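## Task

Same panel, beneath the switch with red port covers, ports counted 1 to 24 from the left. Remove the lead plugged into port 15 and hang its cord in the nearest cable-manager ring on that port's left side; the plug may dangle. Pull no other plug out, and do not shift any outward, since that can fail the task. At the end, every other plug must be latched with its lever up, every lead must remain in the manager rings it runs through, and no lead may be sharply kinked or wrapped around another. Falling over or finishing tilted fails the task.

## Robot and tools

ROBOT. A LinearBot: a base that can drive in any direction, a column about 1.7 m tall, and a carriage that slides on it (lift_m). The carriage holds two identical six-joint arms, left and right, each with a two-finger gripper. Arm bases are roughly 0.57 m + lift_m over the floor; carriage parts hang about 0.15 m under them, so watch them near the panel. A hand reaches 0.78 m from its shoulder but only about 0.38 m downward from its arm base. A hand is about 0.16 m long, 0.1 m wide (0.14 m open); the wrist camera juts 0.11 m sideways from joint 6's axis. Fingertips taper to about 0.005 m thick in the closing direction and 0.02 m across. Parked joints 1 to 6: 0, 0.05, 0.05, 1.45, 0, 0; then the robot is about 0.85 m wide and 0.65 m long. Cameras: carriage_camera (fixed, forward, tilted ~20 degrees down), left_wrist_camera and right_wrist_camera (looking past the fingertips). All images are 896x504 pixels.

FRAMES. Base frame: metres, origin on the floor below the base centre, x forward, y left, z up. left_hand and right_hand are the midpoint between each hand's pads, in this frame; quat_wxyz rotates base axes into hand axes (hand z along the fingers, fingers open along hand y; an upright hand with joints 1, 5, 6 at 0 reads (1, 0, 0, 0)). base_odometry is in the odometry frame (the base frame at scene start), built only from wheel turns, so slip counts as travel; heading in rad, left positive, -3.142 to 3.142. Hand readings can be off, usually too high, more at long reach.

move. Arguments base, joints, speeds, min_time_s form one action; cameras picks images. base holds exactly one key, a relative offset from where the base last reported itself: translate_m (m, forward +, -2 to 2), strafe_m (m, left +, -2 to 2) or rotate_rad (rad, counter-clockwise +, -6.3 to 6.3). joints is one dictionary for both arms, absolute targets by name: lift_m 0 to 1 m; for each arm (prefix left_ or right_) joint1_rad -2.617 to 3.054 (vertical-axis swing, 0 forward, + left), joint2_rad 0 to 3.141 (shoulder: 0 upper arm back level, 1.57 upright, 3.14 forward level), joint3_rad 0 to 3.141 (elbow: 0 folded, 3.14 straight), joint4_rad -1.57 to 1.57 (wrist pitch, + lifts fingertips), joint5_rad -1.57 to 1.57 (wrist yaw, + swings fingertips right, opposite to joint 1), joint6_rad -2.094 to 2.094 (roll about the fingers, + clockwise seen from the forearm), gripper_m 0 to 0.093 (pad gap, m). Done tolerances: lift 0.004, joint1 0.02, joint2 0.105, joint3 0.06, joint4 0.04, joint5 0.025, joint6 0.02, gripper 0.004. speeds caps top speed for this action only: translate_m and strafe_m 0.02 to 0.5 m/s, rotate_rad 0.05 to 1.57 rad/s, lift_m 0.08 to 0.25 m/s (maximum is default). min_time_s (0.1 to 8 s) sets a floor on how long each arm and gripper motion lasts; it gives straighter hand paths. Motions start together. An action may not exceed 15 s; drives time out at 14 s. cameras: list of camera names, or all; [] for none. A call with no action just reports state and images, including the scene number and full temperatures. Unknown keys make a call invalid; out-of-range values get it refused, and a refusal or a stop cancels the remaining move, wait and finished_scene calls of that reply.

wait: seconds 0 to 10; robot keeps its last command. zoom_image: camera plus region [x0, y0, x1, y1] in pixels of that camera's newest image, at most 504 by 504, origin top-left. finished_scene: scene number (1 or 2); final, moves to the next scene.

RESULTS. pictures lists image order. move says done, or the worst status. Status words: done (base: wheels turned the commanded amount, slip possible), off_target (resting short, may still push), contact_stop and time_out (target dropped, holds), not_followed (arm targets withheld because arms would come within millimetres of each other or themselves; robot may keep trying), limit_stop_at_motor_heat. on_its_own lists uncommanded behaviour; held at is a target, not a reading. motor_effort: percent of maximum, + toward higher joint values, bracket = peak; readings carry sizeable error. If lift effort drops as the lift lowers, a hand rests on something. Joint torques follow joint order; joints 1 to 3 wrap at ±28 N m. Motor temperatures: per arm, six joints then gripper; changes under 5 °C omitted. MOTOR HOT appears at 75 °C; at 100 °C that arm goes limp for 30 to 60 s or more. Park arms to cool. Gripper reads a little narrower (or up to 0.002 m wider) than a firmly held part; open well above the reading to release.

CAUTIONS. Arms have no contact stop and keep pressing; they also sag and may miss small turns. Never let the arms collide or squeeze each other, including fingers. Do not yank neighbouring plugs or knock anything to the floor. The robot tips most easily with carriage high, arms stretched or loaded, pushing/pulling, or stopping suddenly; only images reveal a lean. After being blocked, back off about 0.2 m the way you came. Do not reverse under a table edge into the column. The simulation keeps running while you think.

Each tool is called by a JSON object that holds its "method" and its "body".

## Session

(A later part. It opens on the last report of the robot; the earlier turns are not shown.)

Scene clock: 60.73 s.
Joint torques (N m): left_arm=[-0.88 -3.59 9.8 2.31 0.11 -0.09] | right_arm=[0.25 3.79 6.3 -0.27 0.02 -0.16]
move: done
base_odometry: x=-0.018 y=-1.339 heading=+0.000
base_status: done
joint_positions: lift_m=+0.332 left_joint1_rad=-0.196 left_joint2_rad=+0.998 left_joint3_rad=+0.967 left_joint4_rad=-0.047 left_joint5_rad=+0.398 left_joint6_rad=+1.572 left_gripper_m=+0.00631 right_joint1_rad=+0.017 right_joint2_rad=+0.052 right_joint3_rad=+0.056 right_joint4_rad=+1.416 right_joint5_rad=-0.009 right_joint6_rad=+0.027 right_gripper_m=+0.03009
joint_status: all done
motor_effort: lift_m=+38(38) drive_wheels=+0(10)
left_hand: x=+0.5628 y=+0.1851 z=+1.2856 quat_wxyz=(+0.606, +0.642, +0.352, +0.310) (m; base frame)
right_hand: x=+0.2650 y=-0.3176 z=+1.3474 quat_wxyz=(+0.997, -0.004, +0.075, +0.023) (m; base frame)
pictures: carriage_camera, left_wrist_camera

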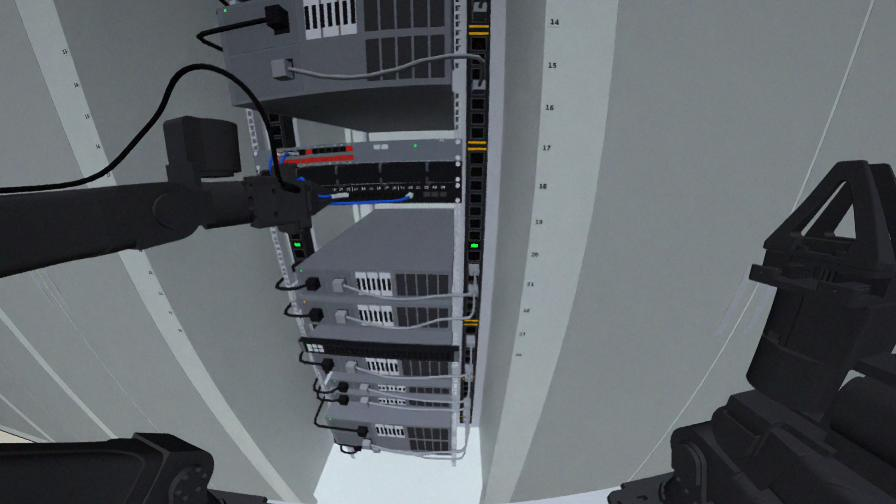

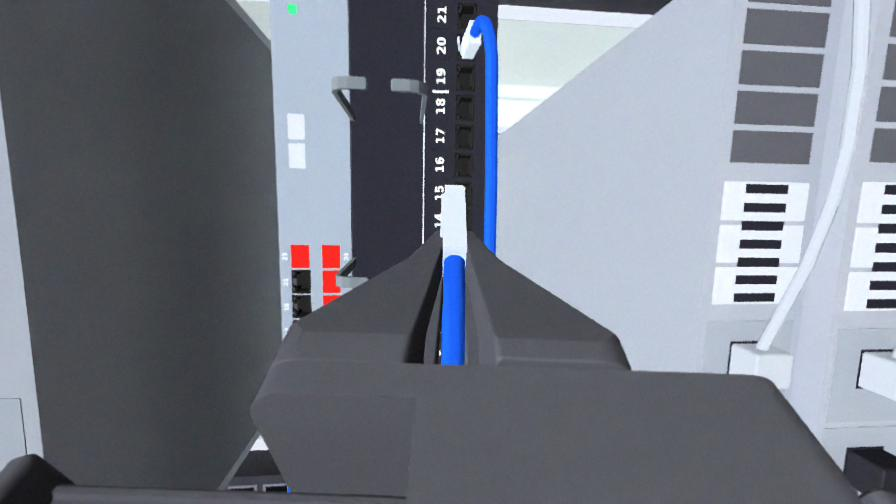

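{"method": "move", "body": {"base": {"strafe_m":0.112}, "joints": {"left_joint1_rad":-0.4,"left_joint4_rad":0.0,"left_joint5_rad":0.82}, "speeds": {"strafe_m":0.06}, "min_time_s": 2, "cameras": []}}

{"method": "move", "body": {"base": {"translate_m":0.027}, "joints": {"right_joint1_rad":1.375,"right_joint2_rad":1.065,"right_joint3_rad":1.052,"right_joint4_rad":0.013,"right_joint5_rad":0.675,"right_joint6_rad":1.57}, "speeds": {"translate_m":0.06}, "min_time_s": 3}}

Scene clock: 63.43 s.
Joint torques (N m): left_arm=[-2.03 -3.37 9.52 1.98 0.53 -0.07] | right_arm=[0.23 3.75 6.31 -0.26 0.02 -0.17]
move: off_target
base_odometry: x=-0.019 y=-1.227 heading=+0.000
base_status: done
joint_positions: lift_m=+0.332 left_joint1_rad=-0.385 left_joint2_rad=+0.998 left_joint3_rad=+0.967 left_joint4_rad=+0.001 left_joint5_rad=+0.780 left_joint6_rad=+1.572 left_gripper_m=+0.00630 right_joint1_rad=+0.017 right_joint2_rad=+0.052 right_joint3_rad=+0.056 right_joint4_rad=+1.416 right_joint5_rad=-0.009 right_joint6_rad=+0.027 right_gripper_m=+0.03009
joint_status: left_joint5_rad off_target (ended at +0.780, target +0.820); the others done
motor_effort: lift_m=+38(38) drive_wheels=-2(11)
left_hand: x=+0.4780 y=+0.0875 z=+1.2977 quat_wxyz=(+0.686, +0.699, +0.151, +0.134) (m; base frame)
right_hand: x=+0.2650 y=-0.3176 z=+1.3474 quat_wxyz=(+0.997, -0.004, +0.075, +0.023) (m; base frame)
pictures: none
No camera images: "cameras" was empty.

Scene clock: 66.77 s.
Joint torques (N m): left_arm=[-1.33 -3.43 9.72 1.99 0.27 -0.08] | right_arm=[0.76 -2.45 10.39 1.86 0.11 -0.13]
move: done
base_odometry: x=+0.008 y=-1.227 heading=+0.001
base_status: done
joint_positions: lift_m=+0.332 left_joint1_rad=-0.393 left_joint2_rad=+0.998 left_joint3_rad=+0.967 left_joint4_rad=+0.003 left_joint5_rad=+0.809 left_joint6_rad=+1.572 left_gripper_m=+0.00630 right_joint1_rad=+1.369 right_joint2_rad=+1.058 right_joint3_rad=+1.025 right_joint4_rad=+0.032 right_joint5_rad=+0.665 right_joint6_rad=+1.555 right_gripper_m=+0.03000
joint_status: all done
on_its_own: left_joint5_rad moved +0.029 to your old target +0.820
motor_effort: lift_m=+37(38) drive_wheels=-5(8)
left_hand: x=+0.4718 y=+0.0838 z=+1.2983 quat_wxyz=(+0.689, +0.701, +0.138, +0.122) (m; base frame)
right_hand: x=+0.4005 y=-0.0016 z=+1.3114 quat_wxyz=(+0.302, +0.292, +0.644, +0.639) (m; base frame)
pictures: carriage_camera, left_wrist_camera, right_wrist_camera

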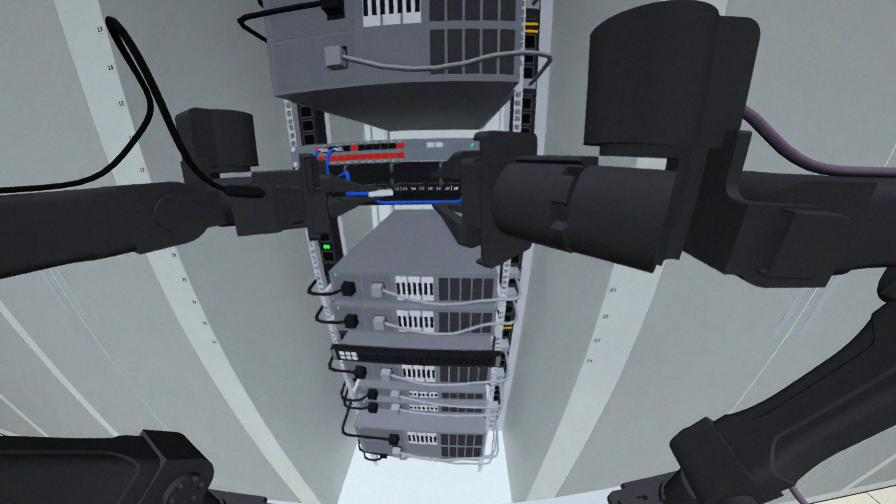

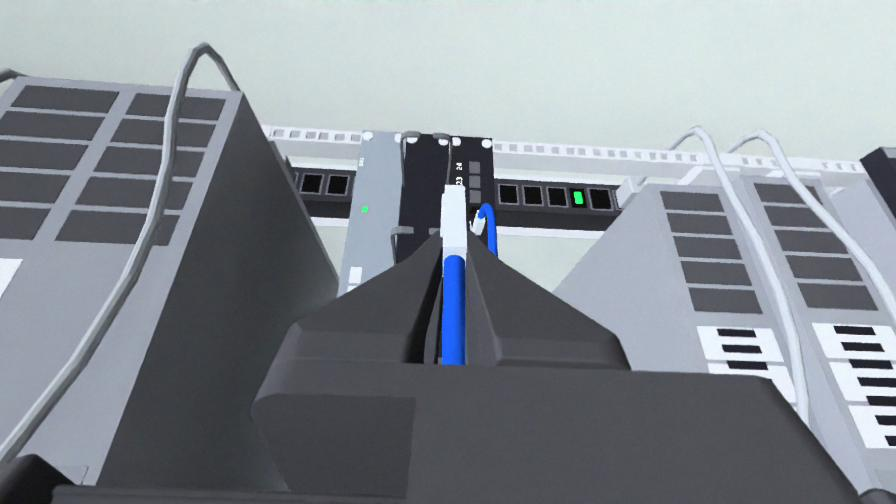

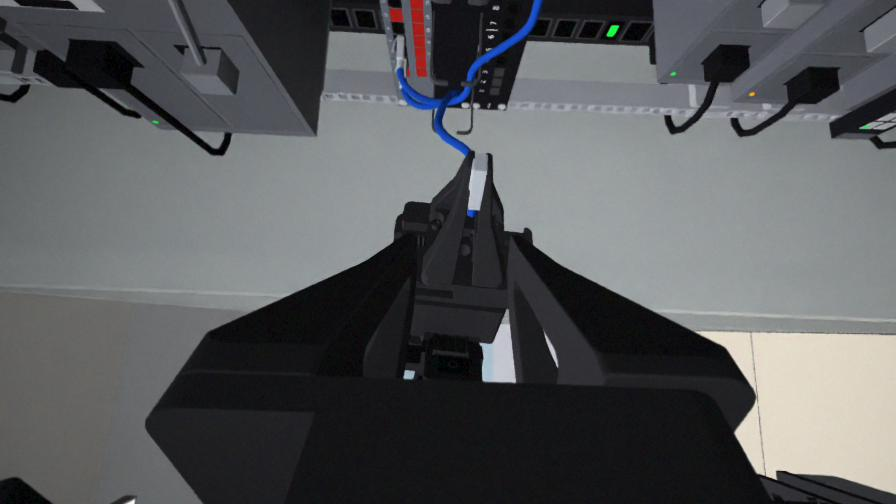

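{"method": "move", "body": {"joints": {"left_joint3_rad":1.01,"left_joint4_rad":0.01,"right_joint1_rad":1.265,"right_joint2_rad":1.202,"right_joint3_rad":1.132,"right_joint4_rad":0.07,"right_joint5_rad":0.565}, "min_time_s": 2, "cameras": ["left_wrist_camera","right_wrist_camera"]}}

Scene clock: 69.30 s.
Joint torques (N m): left_arm=[-1.28 -3.45 10.96 2.06 0.2 -0.08] | right_arm=[-0.46 -3.48 10.55 2.15 -0.06 -0.11]
move: done
base_odometry: x=+0.008 y=-1.227 heading=+0.001
base_status: not commanded
joint_positions: lift_m=+0.332 left_joint1_rad=-0.393 left_joint2_rad=+0.998 left_joint3_rad=+0.977 left_joint4_rad=+0.004 left_joint5_rad=+0.809 left_joint6_rad=+1.572 left_gripper_m=+0.00630 right_joint1_rad=+1.272 right_joint2_rad=+1.192 right_joint3_rad=+1.105 right_joint4_rad=+0.065 right_joint5_rad=+0.575 right_joint6_rad=+1.557 right_gripper_m=+0.03000
joint_status: all done
motor_effort: lift_m=+38(38) drive_wheels=-5(6)
left_hand: x=+0.4713 y=+0.0840 z=+1.3028 quat_wxyz=(+0.692, +0.699, +0.135, +0.125) (m; base frame)
right_hand: x=+0.4312 y=+0.0252 z=+1.3085 quat_wxyz=(+0.305, +0.294, +0.650, +0.631) (m; base frame)
pictures: left_wrist_camera, right_wrist_camera

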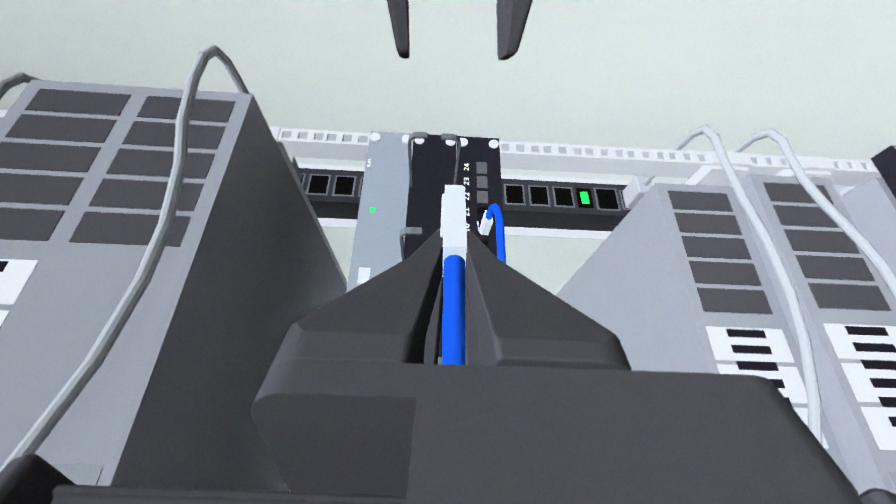

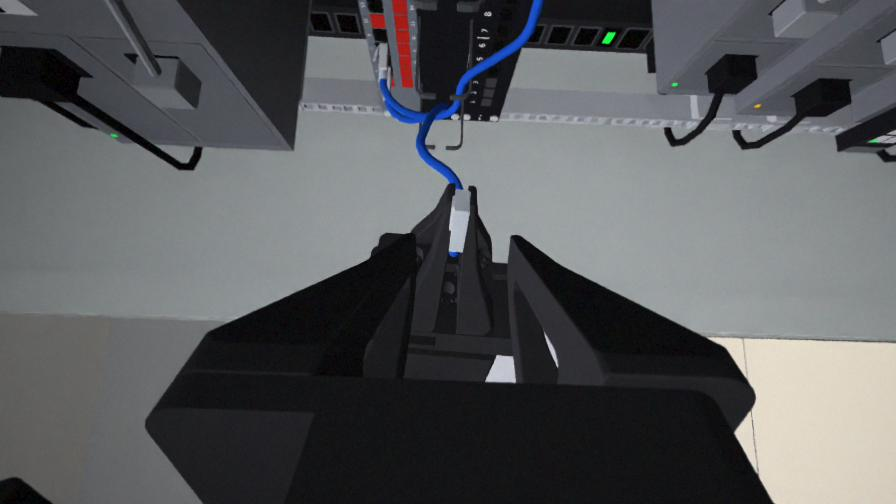

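{"method": "move", "body": {"joints": {"right_joint1_rad":1.227,"right_joint2_rad":1.265,"right_joint3_rad":1.177,"right_joint4_rad":0.105,"right_joint5_rad":0.522}, "min_time_s": 1.5, "cameras": []}}

{"method": "move", "body": {"joints": {"right_joint1_rad":1.137,"right_joint2_rad":1.341,"right_joint3_rad":1.232,"right_joint4_rad":0.131,"right_joint5_rad":0.433}, "min_time_s": 1.5, "cameras": ["left_wrist_camera","right_wrist_camera"]}}

Scene clock: 71.40 s.
Joint torques (N m): left_arm=[-1.32 -3.51 10.95 2.04 0.19 -0.05] | right_arm=[-0.46 -3.99 10.58 2.18 -0.04 -0.11]
move: done
base_odometry: x=+0.008 y=-1.227 heading=+0.001
base_status: not commanded
joint_positions: lift_m=+0.332 left_joint1_rad=-0.393 left_joint2_rad=+0.998 left_joint3_rad=+0.977 left_joint4_rad=+0.004 left_joint5_rad=+0.809 left_joint6_rad=+1.572 left_gripper_m=+0.00630 right_joint1_rad=+1.234 right_joint2_rad=+1.254 right_joint3_rad=+1.150 right_joint4_rad=+0.100 right_joint5_rad=+0.532 right_joint6_rad=+1.557 right_gripper_m=+0.03000
joint_status: all done
motor_effort: lift_m=+38(38) drive_wheels=-4(6)
left_hand: x=+0.4713 y=+0.0840 z=+1.3028 quat_wxyz=(+0.692, +0.699, +0.135, +0.125) (m; base frame)
right_hand: x=+0.4448 y=+0.0382 z=+1.3137 quat_wxyz=(+0.302, +0.293, +0.645, +0.638) (m; base frame)
pictures: none
No camera images: "cameras" was empty.

Scene clock: 73.20 s.
Joint torques (N m): left_arm=[-1.39 -3.4 10.99 2.07 0.19 -0.08] | right_arm=[-0.42 -4.66 10.65 2.21 -0.07 -0.11]
move: done
base_odometry: x=+0.008 y=-1.227 heading=+0.001
base_status: not commanded
joint_positions: lift_m=+0.332 left_joint1_rad=-0.393 left_joint2_rad=+0.998 left_joint3_rad=+0.977 left_joint4_rad=+0.004 left_joint5_rad=+0.809 left_joint6_rad=+1.572 left_gripper_m=+0.00630 right_joint1_rad=+1.144 right_joint2_rad=+1.329 right_joint3_rad=+1.205 right_joint4_rad=+0.126 right_joint5_rad=+0.443 right_joint6_rad=+1.557 right_gripper_m=+0.03000
joint_status: all done
motor_effort: lift_m=+38(38) drive_wheels=-5(6)
left_hand: x=+0.4713 y=+0.0840 z=+1.3028 quat_wxyz=(+0.692, +0.699, +0.135, +0.125) (m; base frame)
right_hand: x=+0.4749 y=+0.0472 z=+1.3154 quat_wxyz=(+0.302, +0.293, +0.643, +0.640) (m; base frame)
pictures: left_wrist_camera, right_wrist_camera

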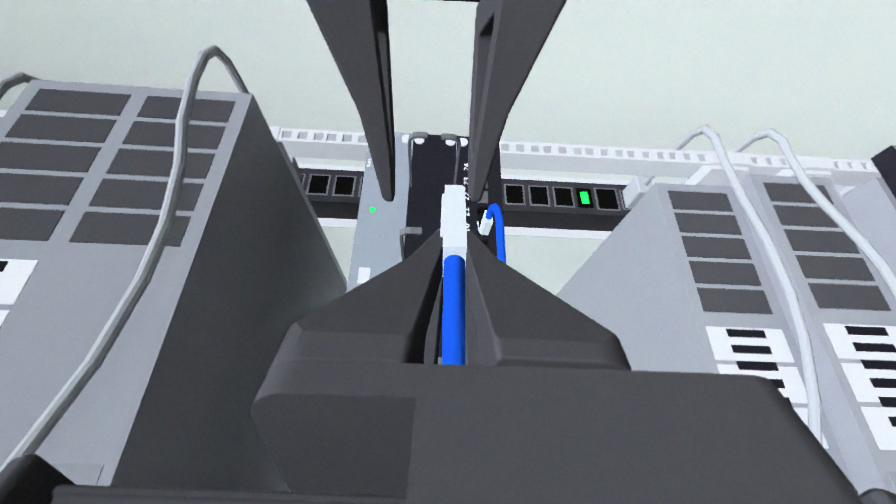

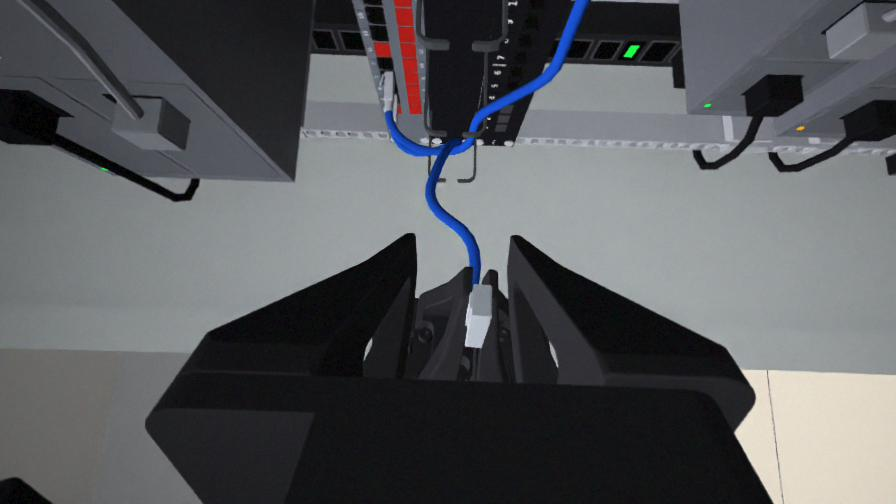

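{"method": "move", "body": {"joints": {"right_joint3_rad":1.204,"right_joint4_rad":0.159}, "min_time_s": 1, "cameras": []}}

{"method": "move", "body": {"joints": {"right_joint1_rad":1.163,"right_joint2_rad":1.368,"right_joint3_rad":1.226,"right_joint4_rad":0.161,"right_joint5_rad":0.459}, "min_time_s": 1.5, "cameras": ["left_wrist_camera","right_wrist_camera"]}}

Scene clock: 74.73 s.
Joint torques (N m): left_arm=[-1.25 -3.34 11.06 2.05 0.2 -0.05] | right_arm=[-0.44 -4.67 8.25 2.21 -0.07 -0.11]
move: done
base_odometry: x=+0.008 y=-1.227 heading=+0.001
base_status: not commanded
joint_positions: lift_m=+0.332 left_joint1_rad=-0.393 left_joint2_rad=+0.998 left_joint3_rad=+0.977 left_joint4_rad=+0.004 left_joint5_rad=+0.809 left_joint6_rad=+1.572 left_gripper_m=+0.00630 right_joint1_rad=+1.144 right_joint2_rad=+1.329 right_joint3_rad=+1.205 right_joint4_rad=+0.154 right_joint5_rad=+0.442 right_joint6_rad=+1.557 right_gripper_m=+0.03000
joint_status: all done
motor_effort: lift_m=+38(38) drive_wheels=-5(6)
left_hand: x=+0.4713 y=+0.0840 z=+1.3028 quat_wxyz=(+0.692, +0.699, +0.135, +0.125) (m; base frame)
right_hand: x=+0.4747 y=+0.0472 z=+1.3220 quat_wxyz=(+0.302, +0.293, +0.633, +0.650) (m; base frame)
pictures: none
No camera images: "cameras" was empty.

Scene clock: 76.53 s.
Joint torques (N m): left_arm=[-1.36 -3.38 11.06 2.05 0.23 -0.06] | right_arm=[0.87 -4.89 10.13 2.21 0.12 -0.11]
move: done
base_odometry: x=+0.008 y=-1.227 heading=+0.001
base_status: not commanded
joint_positions: lift_m=+0.332 left_joint1_rad=-0.393 left_joint2_rad=+0.998 left_joint3_rad=+0.977 left_joint4_rad=+0.004 left_joint5_rad=+0.809 left_joint6_rad=+1.572 left_gripper_m=+0.00630 right_joint1_rad=+1.156 right_joint2_rad=+1.355 right_joint3_rad=+1.205 right_joint4_rad=+0.157 right_joint5_rad=+0.450 right_joint6_rad=+1.557 right_gripper_m=+0.03000
joint_status: all done
motor_effort: lift_m=+38(38) drive_wheels=-3(6)
left_hand: x=+0.4713 y=+0.0840 z=+1.3028 quat_wxyz=(+0.692, +0.699, +0.135, +0.125) (m; base frame)
right_hand: x=+0.4743 y=+0.0560 z=+1.3115 quat_wxyz=(+0.301, +0.292, +0.642, +0.642) (m; base frame)
pictures: left_wrist_camera, right_wrist_camera

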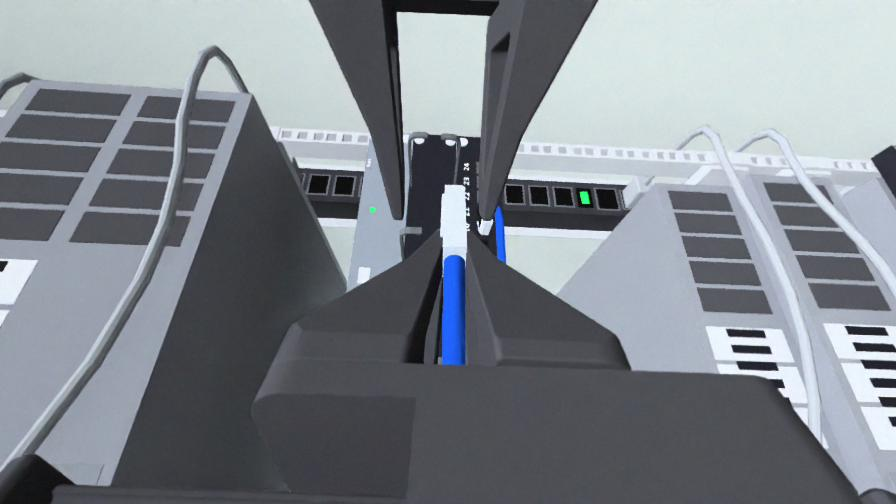

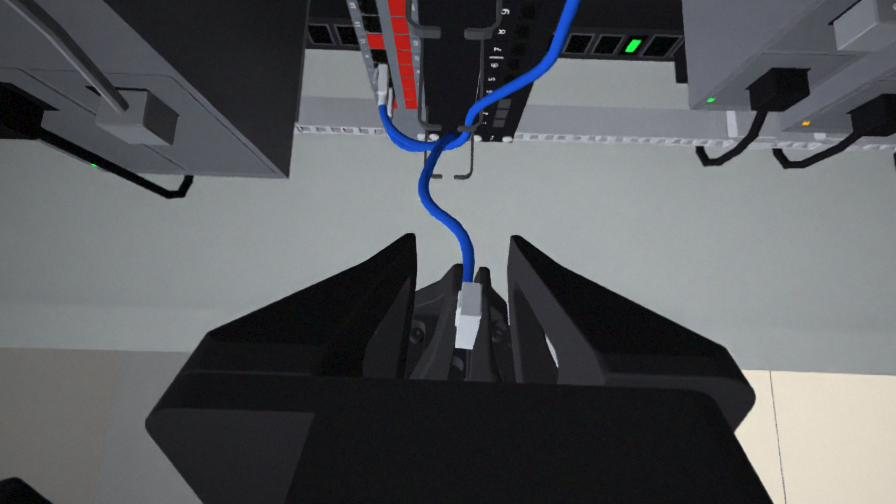

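{"method": "move", "body": {"joints": {"right_joint1_rad":1.184,"right_joint2_rad":1.38,"right_joint3_rad":1.226,"right_joint4_rad":0.165,"right_joint5_rad":0.479}, "min_time_s": 1.5, "cameras": ["left_wrist_camera","right_wrist_camera"]}}

{"method": "zoom_image", "body": {"camera": "left_wrist_camera", "region": [360, 120, 580, 300]}}

{"method": "zoom_image", "body": {"camera": "right_wrist_camera", "region": [370, 200, 570, 370]}}

Scene clock: 78.57 s.
Joint torques (N m): left_arm=[-1.21 -3.38 11.14 2.05 0.21 -0.07] | right_arm=[0.9 -4.98 10.11 2.21 0.12 -0.11]
move: done
base_odometry: x=+0.008 y=-1.227 heading=+0.001
base_status: not commanded
joint_positions: lift_m=+0.332 left_joint1_rad=-0.393 left_joint2_rad=+0.998 left_joint3_rad=+0.977 left_joint4_rad=+0.004 left_joint5_rad=+0.809 left_joint6_rad=+1.572 left_gripper_m=+0.00630 right_joint1_rad=+1.177 right_joint2_rad=+1.367 right_joint3_rad=+1.205 right_joint4_rad=+0.161 right_joint5_rad=+0.470 right_joint6_rad=+1.557 right_gripper_m=+0.03000
joint_status: all done
motor_effort: lift_m=+37(38) drive_wheels=-5(6)
left_hand: x=+0.4713 y=+0.0840 z=+1.3028 quat_wxyz=(+0.692, +0.699, +0.135, +0.125) (m; base frame)
right_hand: x=+0.4697 y=+0.0617 z=+1.3074 quat_wxyz=(+0.300, +0.291, +0.645, +0.640) (m; base frame)
pictures: left_wrist_camera, right_wrist_camera

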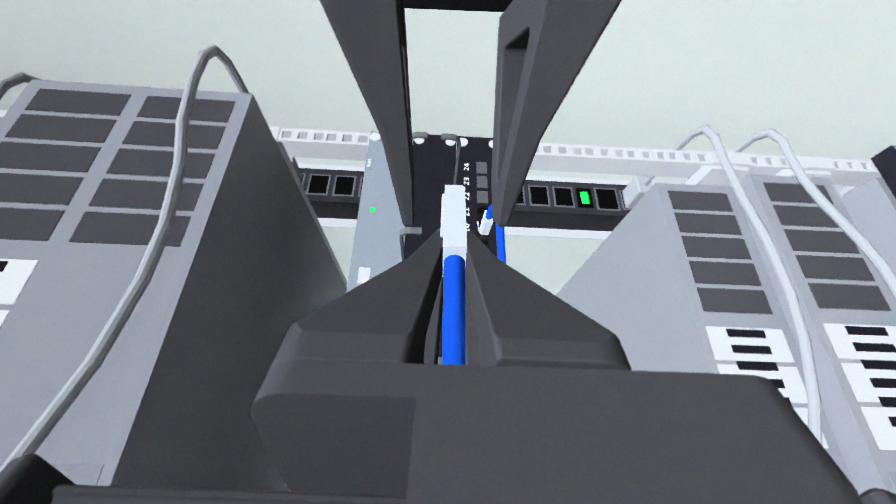

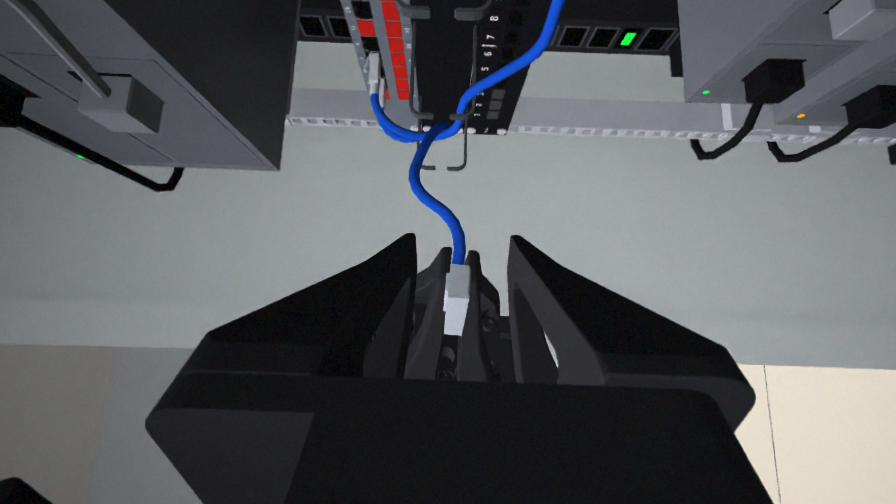

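Scaled by 2.291 from the camera's 896x504 image, which has a finer 1280x720 frame.

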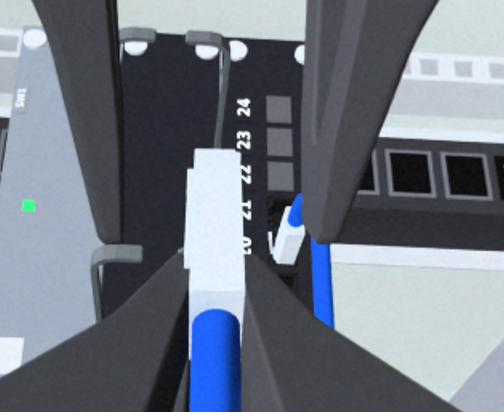

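Scaled by 2.520 from the camera's 896x504 image, which has a finer 1280x720 frame.

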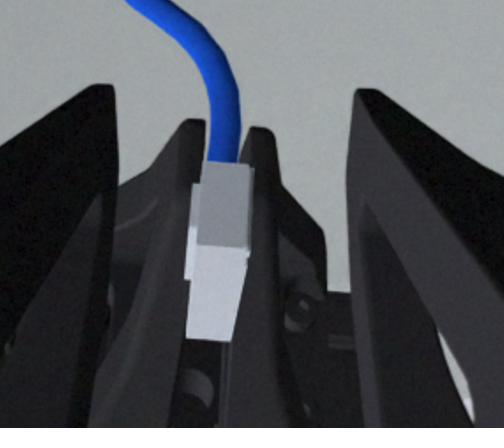

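{"method": "move", "body": {"joints": {"right_joint1_rad":1.162,"right_joint2_rad":1.374,"right_joint3_rad":1.219,"right_joint4_rad":0.165,"right_joint5_rad":0.455}, "min_time_s": 1, "cameras": ["left_wrist_camera"]}}

{"method": "zoom_image", "body": {"camera": "left_wrist_camera", "region": [360, 120, 580, 300]}}

Scene clock: 80.30 s.
Joint torques (N m): left_arm=[-1.28 -3.36 10.99 2.03 0.2 -0.08] | right_arm=[-0.44 -5.56 9.52 2.2 -0.03 -0.11]
move: done
base_odometry: x=+0.008 y=-1.227 heading=+0.001
base_status: not commanded
joint_positions: lift_m=+0.332 left_joint1_rad=-0.393 left_joint2_rad=+0.998 left_joint3_rad=+0.977 left_joint4_rad=+0.004 left_joint5_rad=+0.809 left_joint6_rad=+1.572 left_gripper_m=+0.00630 right_joint1_rad=+1.169 right_joint2_rad=+1.367 right_joint3_rad=+1.205 right_joint4_rad=+0.161 right_joint5_rad=+0.465 right_joint6_rad=+1.557 right_gripper_m=+0.03000
joint_status: all done
motor_effort: lift_m=+38(38) drive_wheels=-4(6)
left_hand: x=+0.4713 y=+0.0840 z=+1.3028 quat_wxyz=(+0.692, +0.699, +0.135, +0.125) (m; base frame)
right_hand: x=+0.4724 y=+0.0603 z=+1.3076 quat_wxyz=(+0.301, +0.292, +0.644, +0.639) (m; base frame)
pictures: left_wrist_camera

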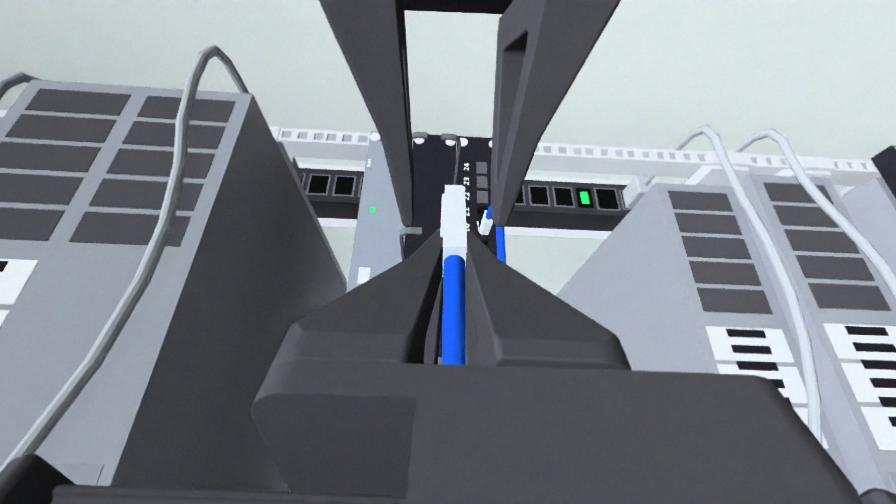

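Scaled by 2.291 from the camera's 896x504 image, which has a finer 1280x720 frame.

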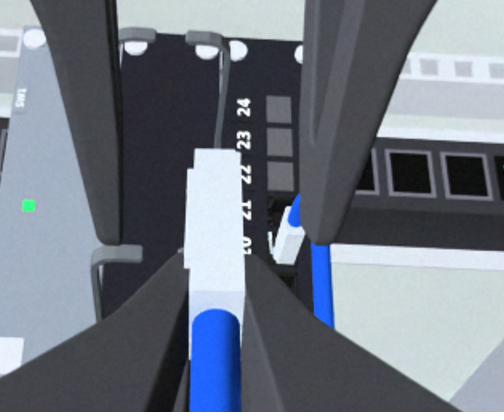

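{"method": "move", "body": {"joints": {"right_joint1_rad":1.148,"right_joint5_rad":0.441}, "min_time_s": 1, "cameras": ["left_wrist_camera"]}}

{"method": "zoom_image", "body": {"camera": "left_wrist_camera", "region": [360, 120, 580, 300]}}

Scene clock: 81.97 s.
Joint torques (N m): left_arm=[-1.35 -3.29 10.96 2.08 0.21 -0.07] | right_arm=[-0.46 -5.55 9.54 2.21 -0.08 -0.11]
move: done
base_odometry: x=+0.008 y=-1.227 heading=+0.001
base_status: not commanded
joint_positions: lift_m=+0.332 left_joint1_rad=-0.393 left_joint2_rad=+0.998 left_joint3_rad=+0.977 left_joint4_rad=+0.004 left_joint5_rad=+0.809 left_joint6_rad=+1.572 left_gripper_m=+0.00630 right_joint1_rad=+1.155 right_joint2_rad=+1.367 right_joint3_rad=+1.205 right_joint4_rad=+0.162 right_joint5_rad=+0.451 right_joint6_rad=+1.557 right_gripper_m=+0.03000
joint_status: all done
motor_effort: lift_m=+38(38) drive_wheels=-4(5)
left_hand: x=+0.4713 y=+0.0840 z=+1.3028 quat_wxyz=(+0.692, +0.699, +0.135, +0.125) (m; base frame)
right_hand: x=+0.4760 y=+0.0587 z=+1.3076 quat_wxyz=(+0.301, +0.292, +0.644, +0.640) (m; base frame)
pictures: left_wrist_camera

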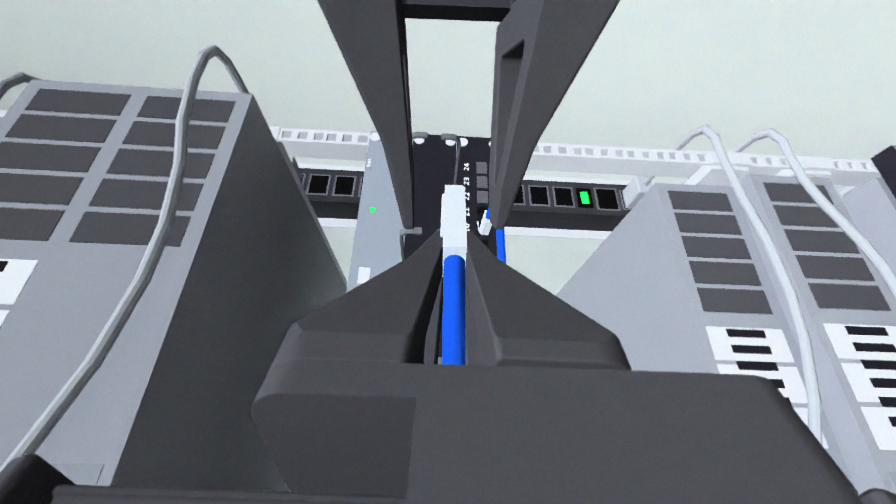

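Scaled by 2.291 from the camera's 896x504 image, which has a finer 1280x720 frame.

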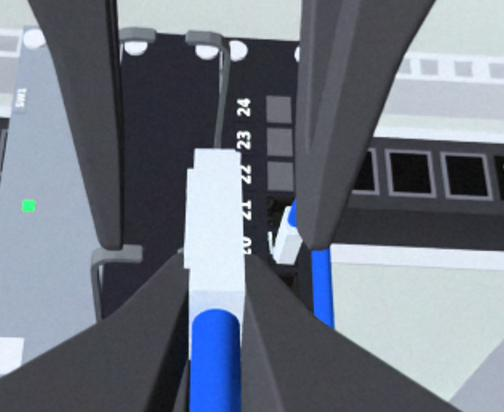

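{"method": "move", "body": {"joints": {"right_gripper_m":0.012}, "min_time_s": 1.5, "cameras": ["left_wrist_camera","right_wrist_camera"]}}

{"method": "zoom_image", "body": {"camera": "left_wrist_camera", "region": [360, 120, 580, 300]}}

{"method": "zoom_image", "body": {"camera": "right_wrist_camera", "region": [370, 200, 570, 370]}}

Scene clock: 84.63 s.
Joint torques (N m): left_arm=[-1.29 -3.36 11.06 2.06 0.22 -0.08] | right_arm=[-0.43 -5.55 9.52 2.2 -0.05 -0.12]
move: done
base_odometry: x=+0.008 y=-1.227 heading=+0.001
base_status: not commanded
joint_positions: lift_m=+0.332 left_joint1_rad=-0.393 left_joint2_rad=+0.998 left_joint3_rad=+0.977 left_joint4_rad=+0.004 left_joint5_rad=+0.809 left_joint6_rad=+1.572 left_gripper_m=+0.00630 right_joint1_rad=+1.155 right_joint2_rad=+1.367 right_joint3_rad=+1.205 right_joint4_rad=+0.162 right_joint5_rad=+0.449 right_joint6_rad=+1.557 right_gripper_m=+0.01209
joint_status: all done
motor_effort: lift_m=+38(39) drive_wheels=-5(6)
left_hand: x=+0.4713 y=+0.0840 z=+1.3028 quat_wxyz=(+0.692, +0.699, +0.135, +0.125) (m; base frame)
right_hand: x=+0.4759 y=+0.0589 z=+1.3076 quat_wxyz=(+0.301, +0.292, +0.644, +0.640) (m; base frame)
pictures: left_wrist_camera, right_wrist_camera

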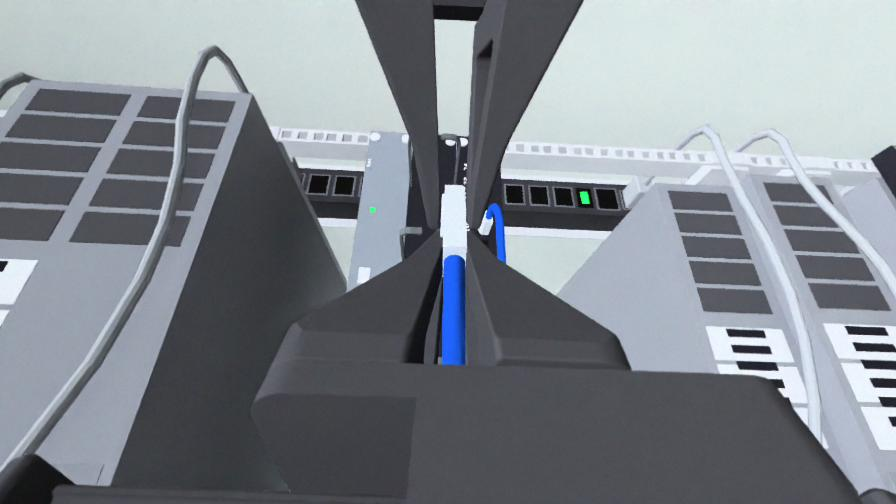

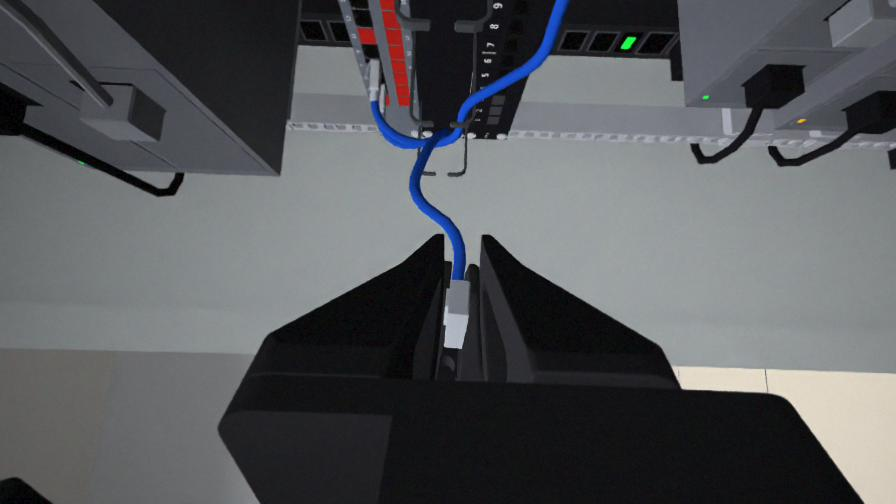

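Scaled by 2.291 from the camera's 896x504 image, which has a finer 1280x720 frame.

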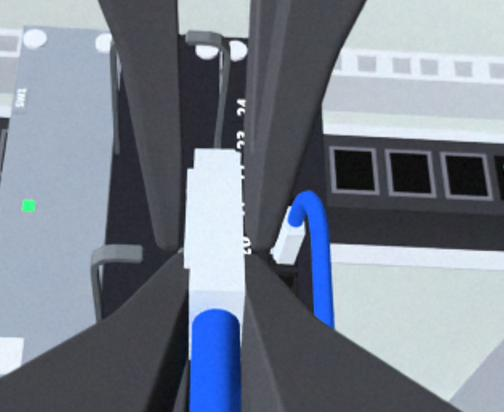

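Scaled by 2.520 from the camera's 896x504 image, which has a finer 1280x720 frame.

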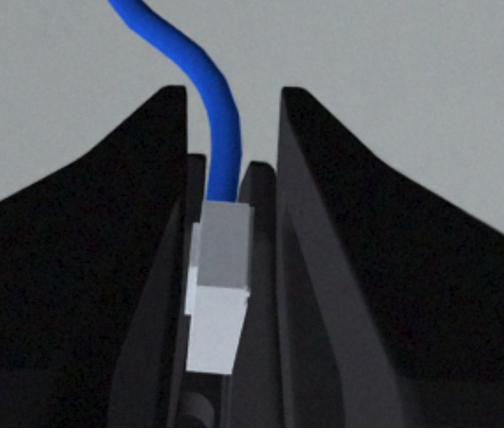

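{"method": "move", "body": {"joints": {"right_joint2_rad":1.36,"right_joint1_rad":1.14,"right_joint5_rad":0.433}, "min_time_s": 1, "cameras": []}}

{"method": "move", "body": {"joints": {"right_gripper_m":0.0075}, "min_time_s": 1.0, "cameras": ["left_wrist_camera","right_wrist_camera"]}}

{"method": "zoom_image", "body": {"camera": "left_wrist_camera", "region": [360, 120, 580, 300]}}

{"method": "zoom_image", "body": {"camera": "right_wrist_camera", "region": [370, 200, 570, 370]}}

Scene clock: 86.53 s.
Joint torques (N m): left_arm=[-1.16 -3.18 11.1 2.08 0.18 -0.04] | right_arm=[-0.47 -6.84 9.52 2.2 -0.06 -0.11]
Motor temperatures (°C): left_arm=[32 30 49 41 29 27 32] | right_arm=[30 32 45 38 28 28 27]
move: done
base_odometry: x=+0.008 y=-1.227 heading=+0.001
base_status: not commanded
joint_positions: lift_m=+0.332 left_joint1_rad=-0.393 left_joint2_rad=+0.998 left_joint3_rad=+0.977 left_joint4_rad=+0.004 left_joint5_rad=+0.809 left_joint6_rad=+1.572 left_gripper_m=+0.00630 right_joint1_rad=+1.147 right_joint2_rad=+1.367 right_joint3_rad=+1.205 right_joint4_rad=+0.162 right_joint5_rad=+0.443 right_joint6_rad=+1.557 right_gripper_m=+0.01209
joint_status: all done
motor_effort: lift_m=+38(38) drive_wheels=-5(5)
left_hand: x=+0.4713 y=+0.0840 z=+1.3028 quat_wxyz=(+0.692, +0.699, +0.135, +0.125) (m; base frame)
right_hand: x=+0.4782 y=+0.0577 z=+1.3076 quat_wxyz=(+0.301, +0.293, +0.644, +0.640) (m; base frame)
pictures: none
No camera images: "cameras" was empty.

Scene clock: 87.83 s.
Joint torques (N m): left_arm=[-1.13 -3.37 10.99 2.08 0.19 -0.09] | right_arm=[-0.44 -6.82 9.54 2.21 -0.06 -0.12]
move: done
base_odometry: x=+0.008 y=-1.227 heading=+0.001
base_status: not commanded
joint_positions: lift_m=+0.332 left_joint1_rad=-0.393 left_joint2_rad=+0.998 left_joint3_rad=+0.977 left_joint4_rad=+0.004 left_joint5_rad=+0.809 left_joint6_rad=+1.572 left_gripper_m=+0.00630 right_joint1_rad=+1.147 right_joint2_rad=+1.367 right_joint3_rad=+1.205 right_joint4_rad=+0.162 right_joint5_rad=+0.442 right_joint6_rad=+1.557 right_gripper_m=+0.00759
joint_status: all done
motor_effort: lift_m=+38(38) drive_wheels=-5(6)
left_hand: x=+0.4713 y=+0.0840 z=+1.3028 quat_wxyz=(+0.692, +0.699, +0.135, +0.125) (m; base frame)
right_hand: x=+0.4783 y=+0.0577 z=+1.3076 quat_wxyz=(+0.301, +0.292, +0.644, +0.640) (m; base frame)
pictures: left_wrist_camera, right_wrist_camera

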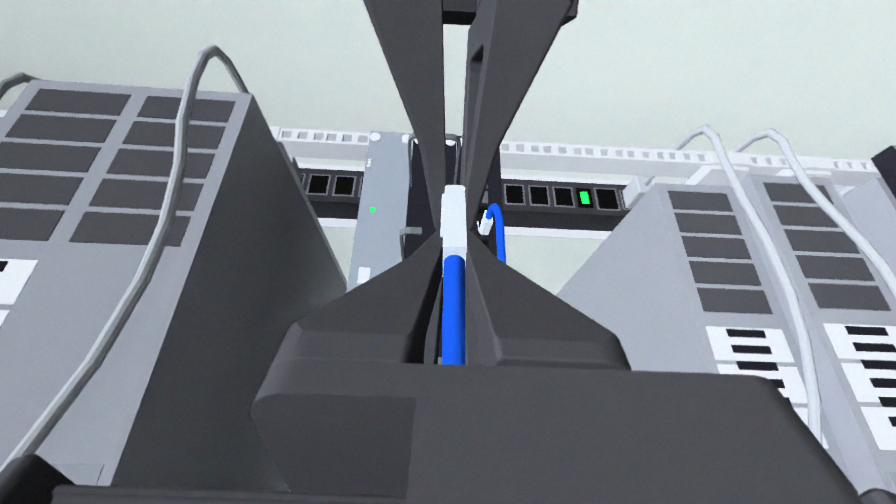

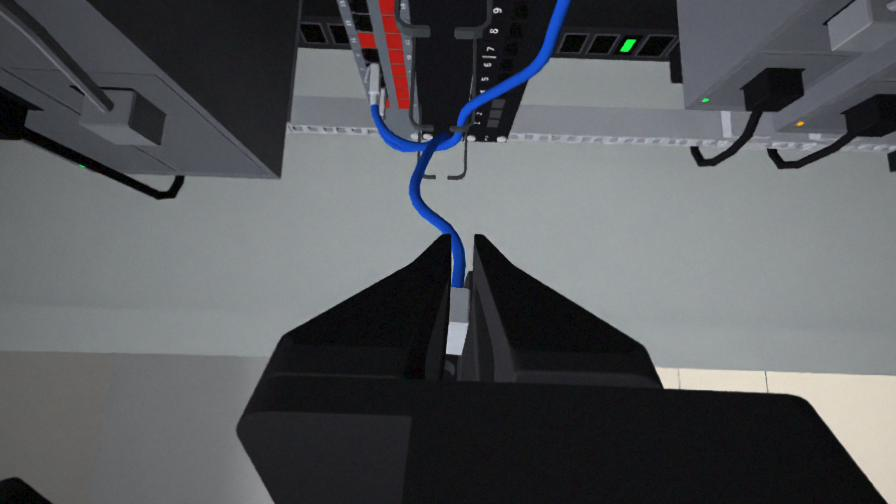

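Scaled by 2.291 from the camera's 896x504 image, which has a finer 1280x720 frame.

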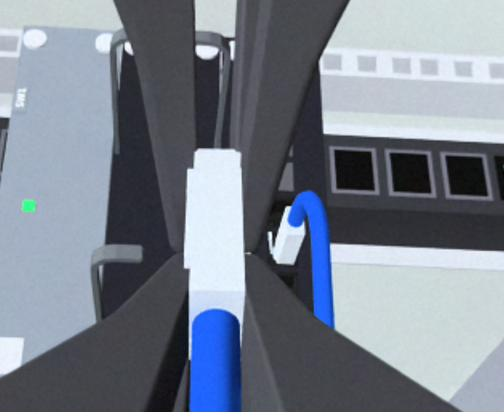

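Scaled by 2.520 from the camera's 896x504 image, which has a finer 1280x720 frame.

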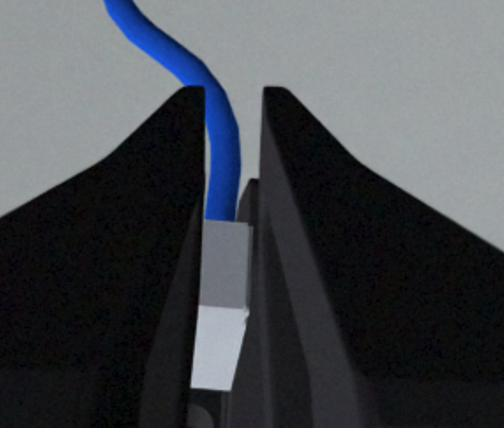

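{"method": "move", "body": {"joints": {"right_gripper_m":0.005}, "min_time_s": 1.0, "cameras": ["left_wrist_camera"]}}

{"method": "move", "body": {"joints": {"right_gripper_m":0.0}, "min_time_s": 1.0, "cameras": ["left_wrist_camera","right_wrist_camera"]}}

{"method": "zoom_image", "body": {"camera": "left_wrist_camera", "region": [360, 120, 580, 300]}}

Scene clock: 89.43 s.
Joint torques (N m): left_arm=[-1.21 -3.47 10.97 2.08 0.2 -0.07] | right_arm=[-0.46 -6.84 9.54 2.18 -0.05 -0.11]
move: done
base_odometry: x=+0.008 y=-1.227 heading=+0.001
base_status: not commanded
joint_positions: lift_m=+0.332 left_joint1_rad=-0.393 left_joint2_rad=+0.998 left_joint3_rad=+0.977 left_joint4_rad=+0.004 left_joint5_rad=+0.809 left_joint6_rad=+1.572 left_gripper_m=+0.00630 right_joint1_rad=+1.147 right_joint2_rad=+1.367 right_joint3_rad=+1.205 right_joint4_rad=+0.164 right_joint5_rad=+0.442 right_joint6_rad=+1.557 right_gripper_m=+0.00510
joint_status: all done
motor_effort: lift_m=+37(38) drive_wheels=-5(6)
left_hand: x=+0.4713 y=+0.0840 z=+1.3028 quat_wxyz=(+0.692, +0.699, +0.135, +0.125) (m; base frame)
right_hand: x=+0.4782 y=+0.0578 z=+1.3081 quat_wxyz=(+0.301, +0.292, +0.643, +0.640) (m; base frame)
pictures: left_wrist_camera

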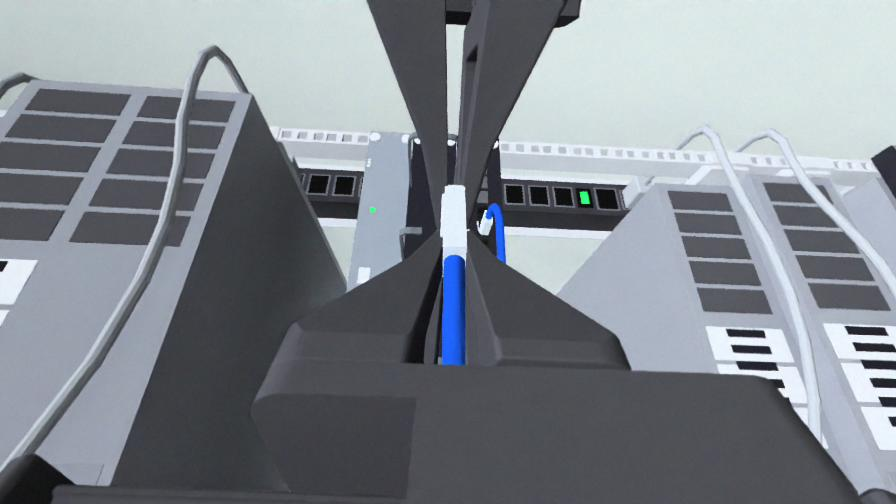

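Scene clock: 90.70 s.
Joint torques (N m): left_arm=[-1.37 -3.37 11.08 2.08 0.25 -0.04] | right_arm=[-0.47 -6.83 9.54 2.09 -0.06 -0.11]
move: done
base_odometry: x=+0.008 y=-1.227 heading=+0.001
base_status: not commanded
joint_positions: lift_m=+0.332 left_joint1_rad=-0.393 left_joint2_rad=+0.998 left_joint3_rad=+0.977 left_joint4_rad=+0.004 left_joint5_rad=+0.809 left_joint6_rad=+1.572 left_gripper_m=+0.00630 right_joint1_rad=+1.147 right_joint2_rad=+1.367 right_joint3_rad=+1.205 right_joint4_rad=+0.171 right_joint5_rad=+0.441 right_joint6_rad=+1.557 right_gripper_m=+0.00026
joint_status: all done
motor_effort: lift_m=+38(38) drive_wheels=-5(6)
left_hand: x=+0.4713 y=+0.0840 z=+1.3028 quat_wxyz=(+0.692, +0.699, +0.135, +0.125) (m; base frame)
right_hand: x=+0.4782 y=+0.0578 z=+1.3098 quat_wxyz=(+0.301, +0.292, +0.641, +0.643) (m; base frame)
pictures: left_wrist_camera, right_wrist_camera

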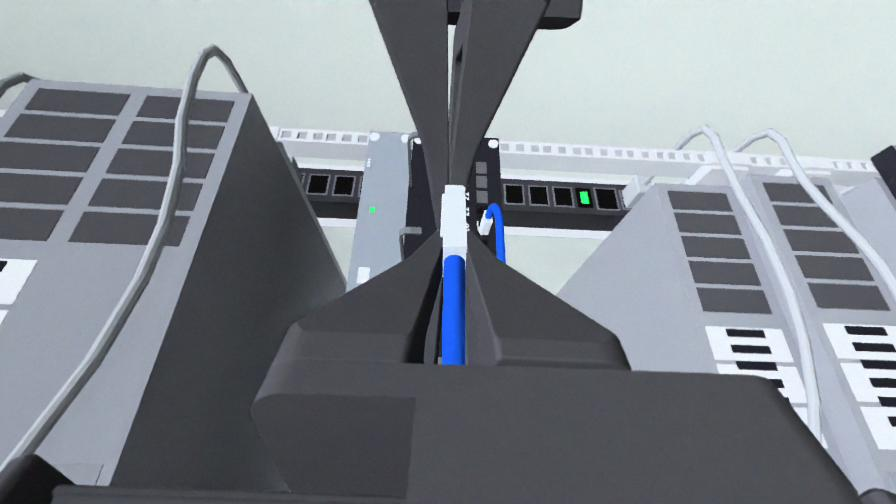

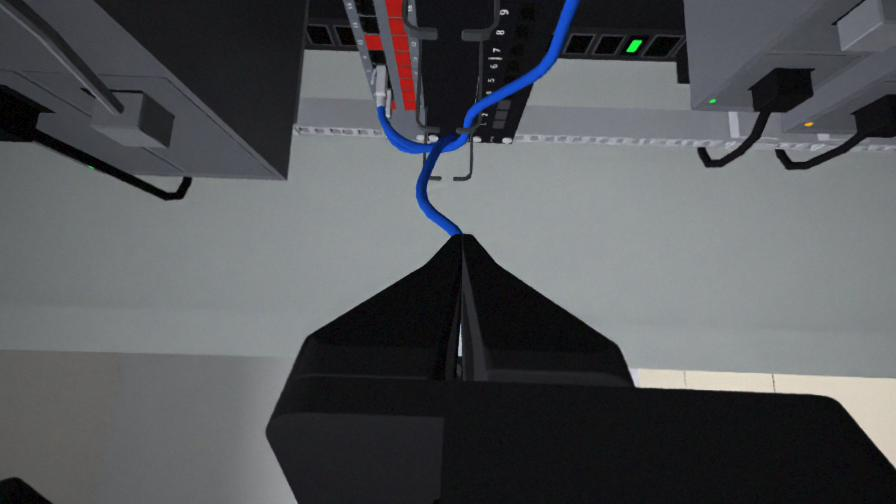

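Scaled by 2.291 from the camera's 896x504 image, which has a finer 1280x720 frame.

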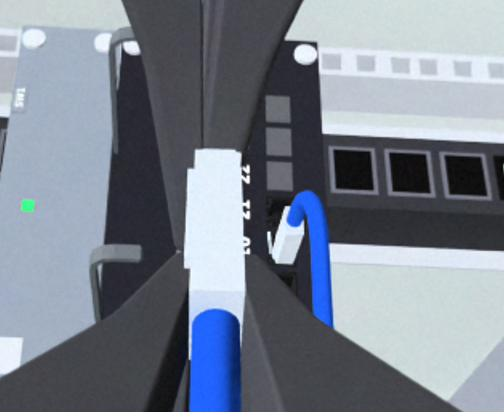

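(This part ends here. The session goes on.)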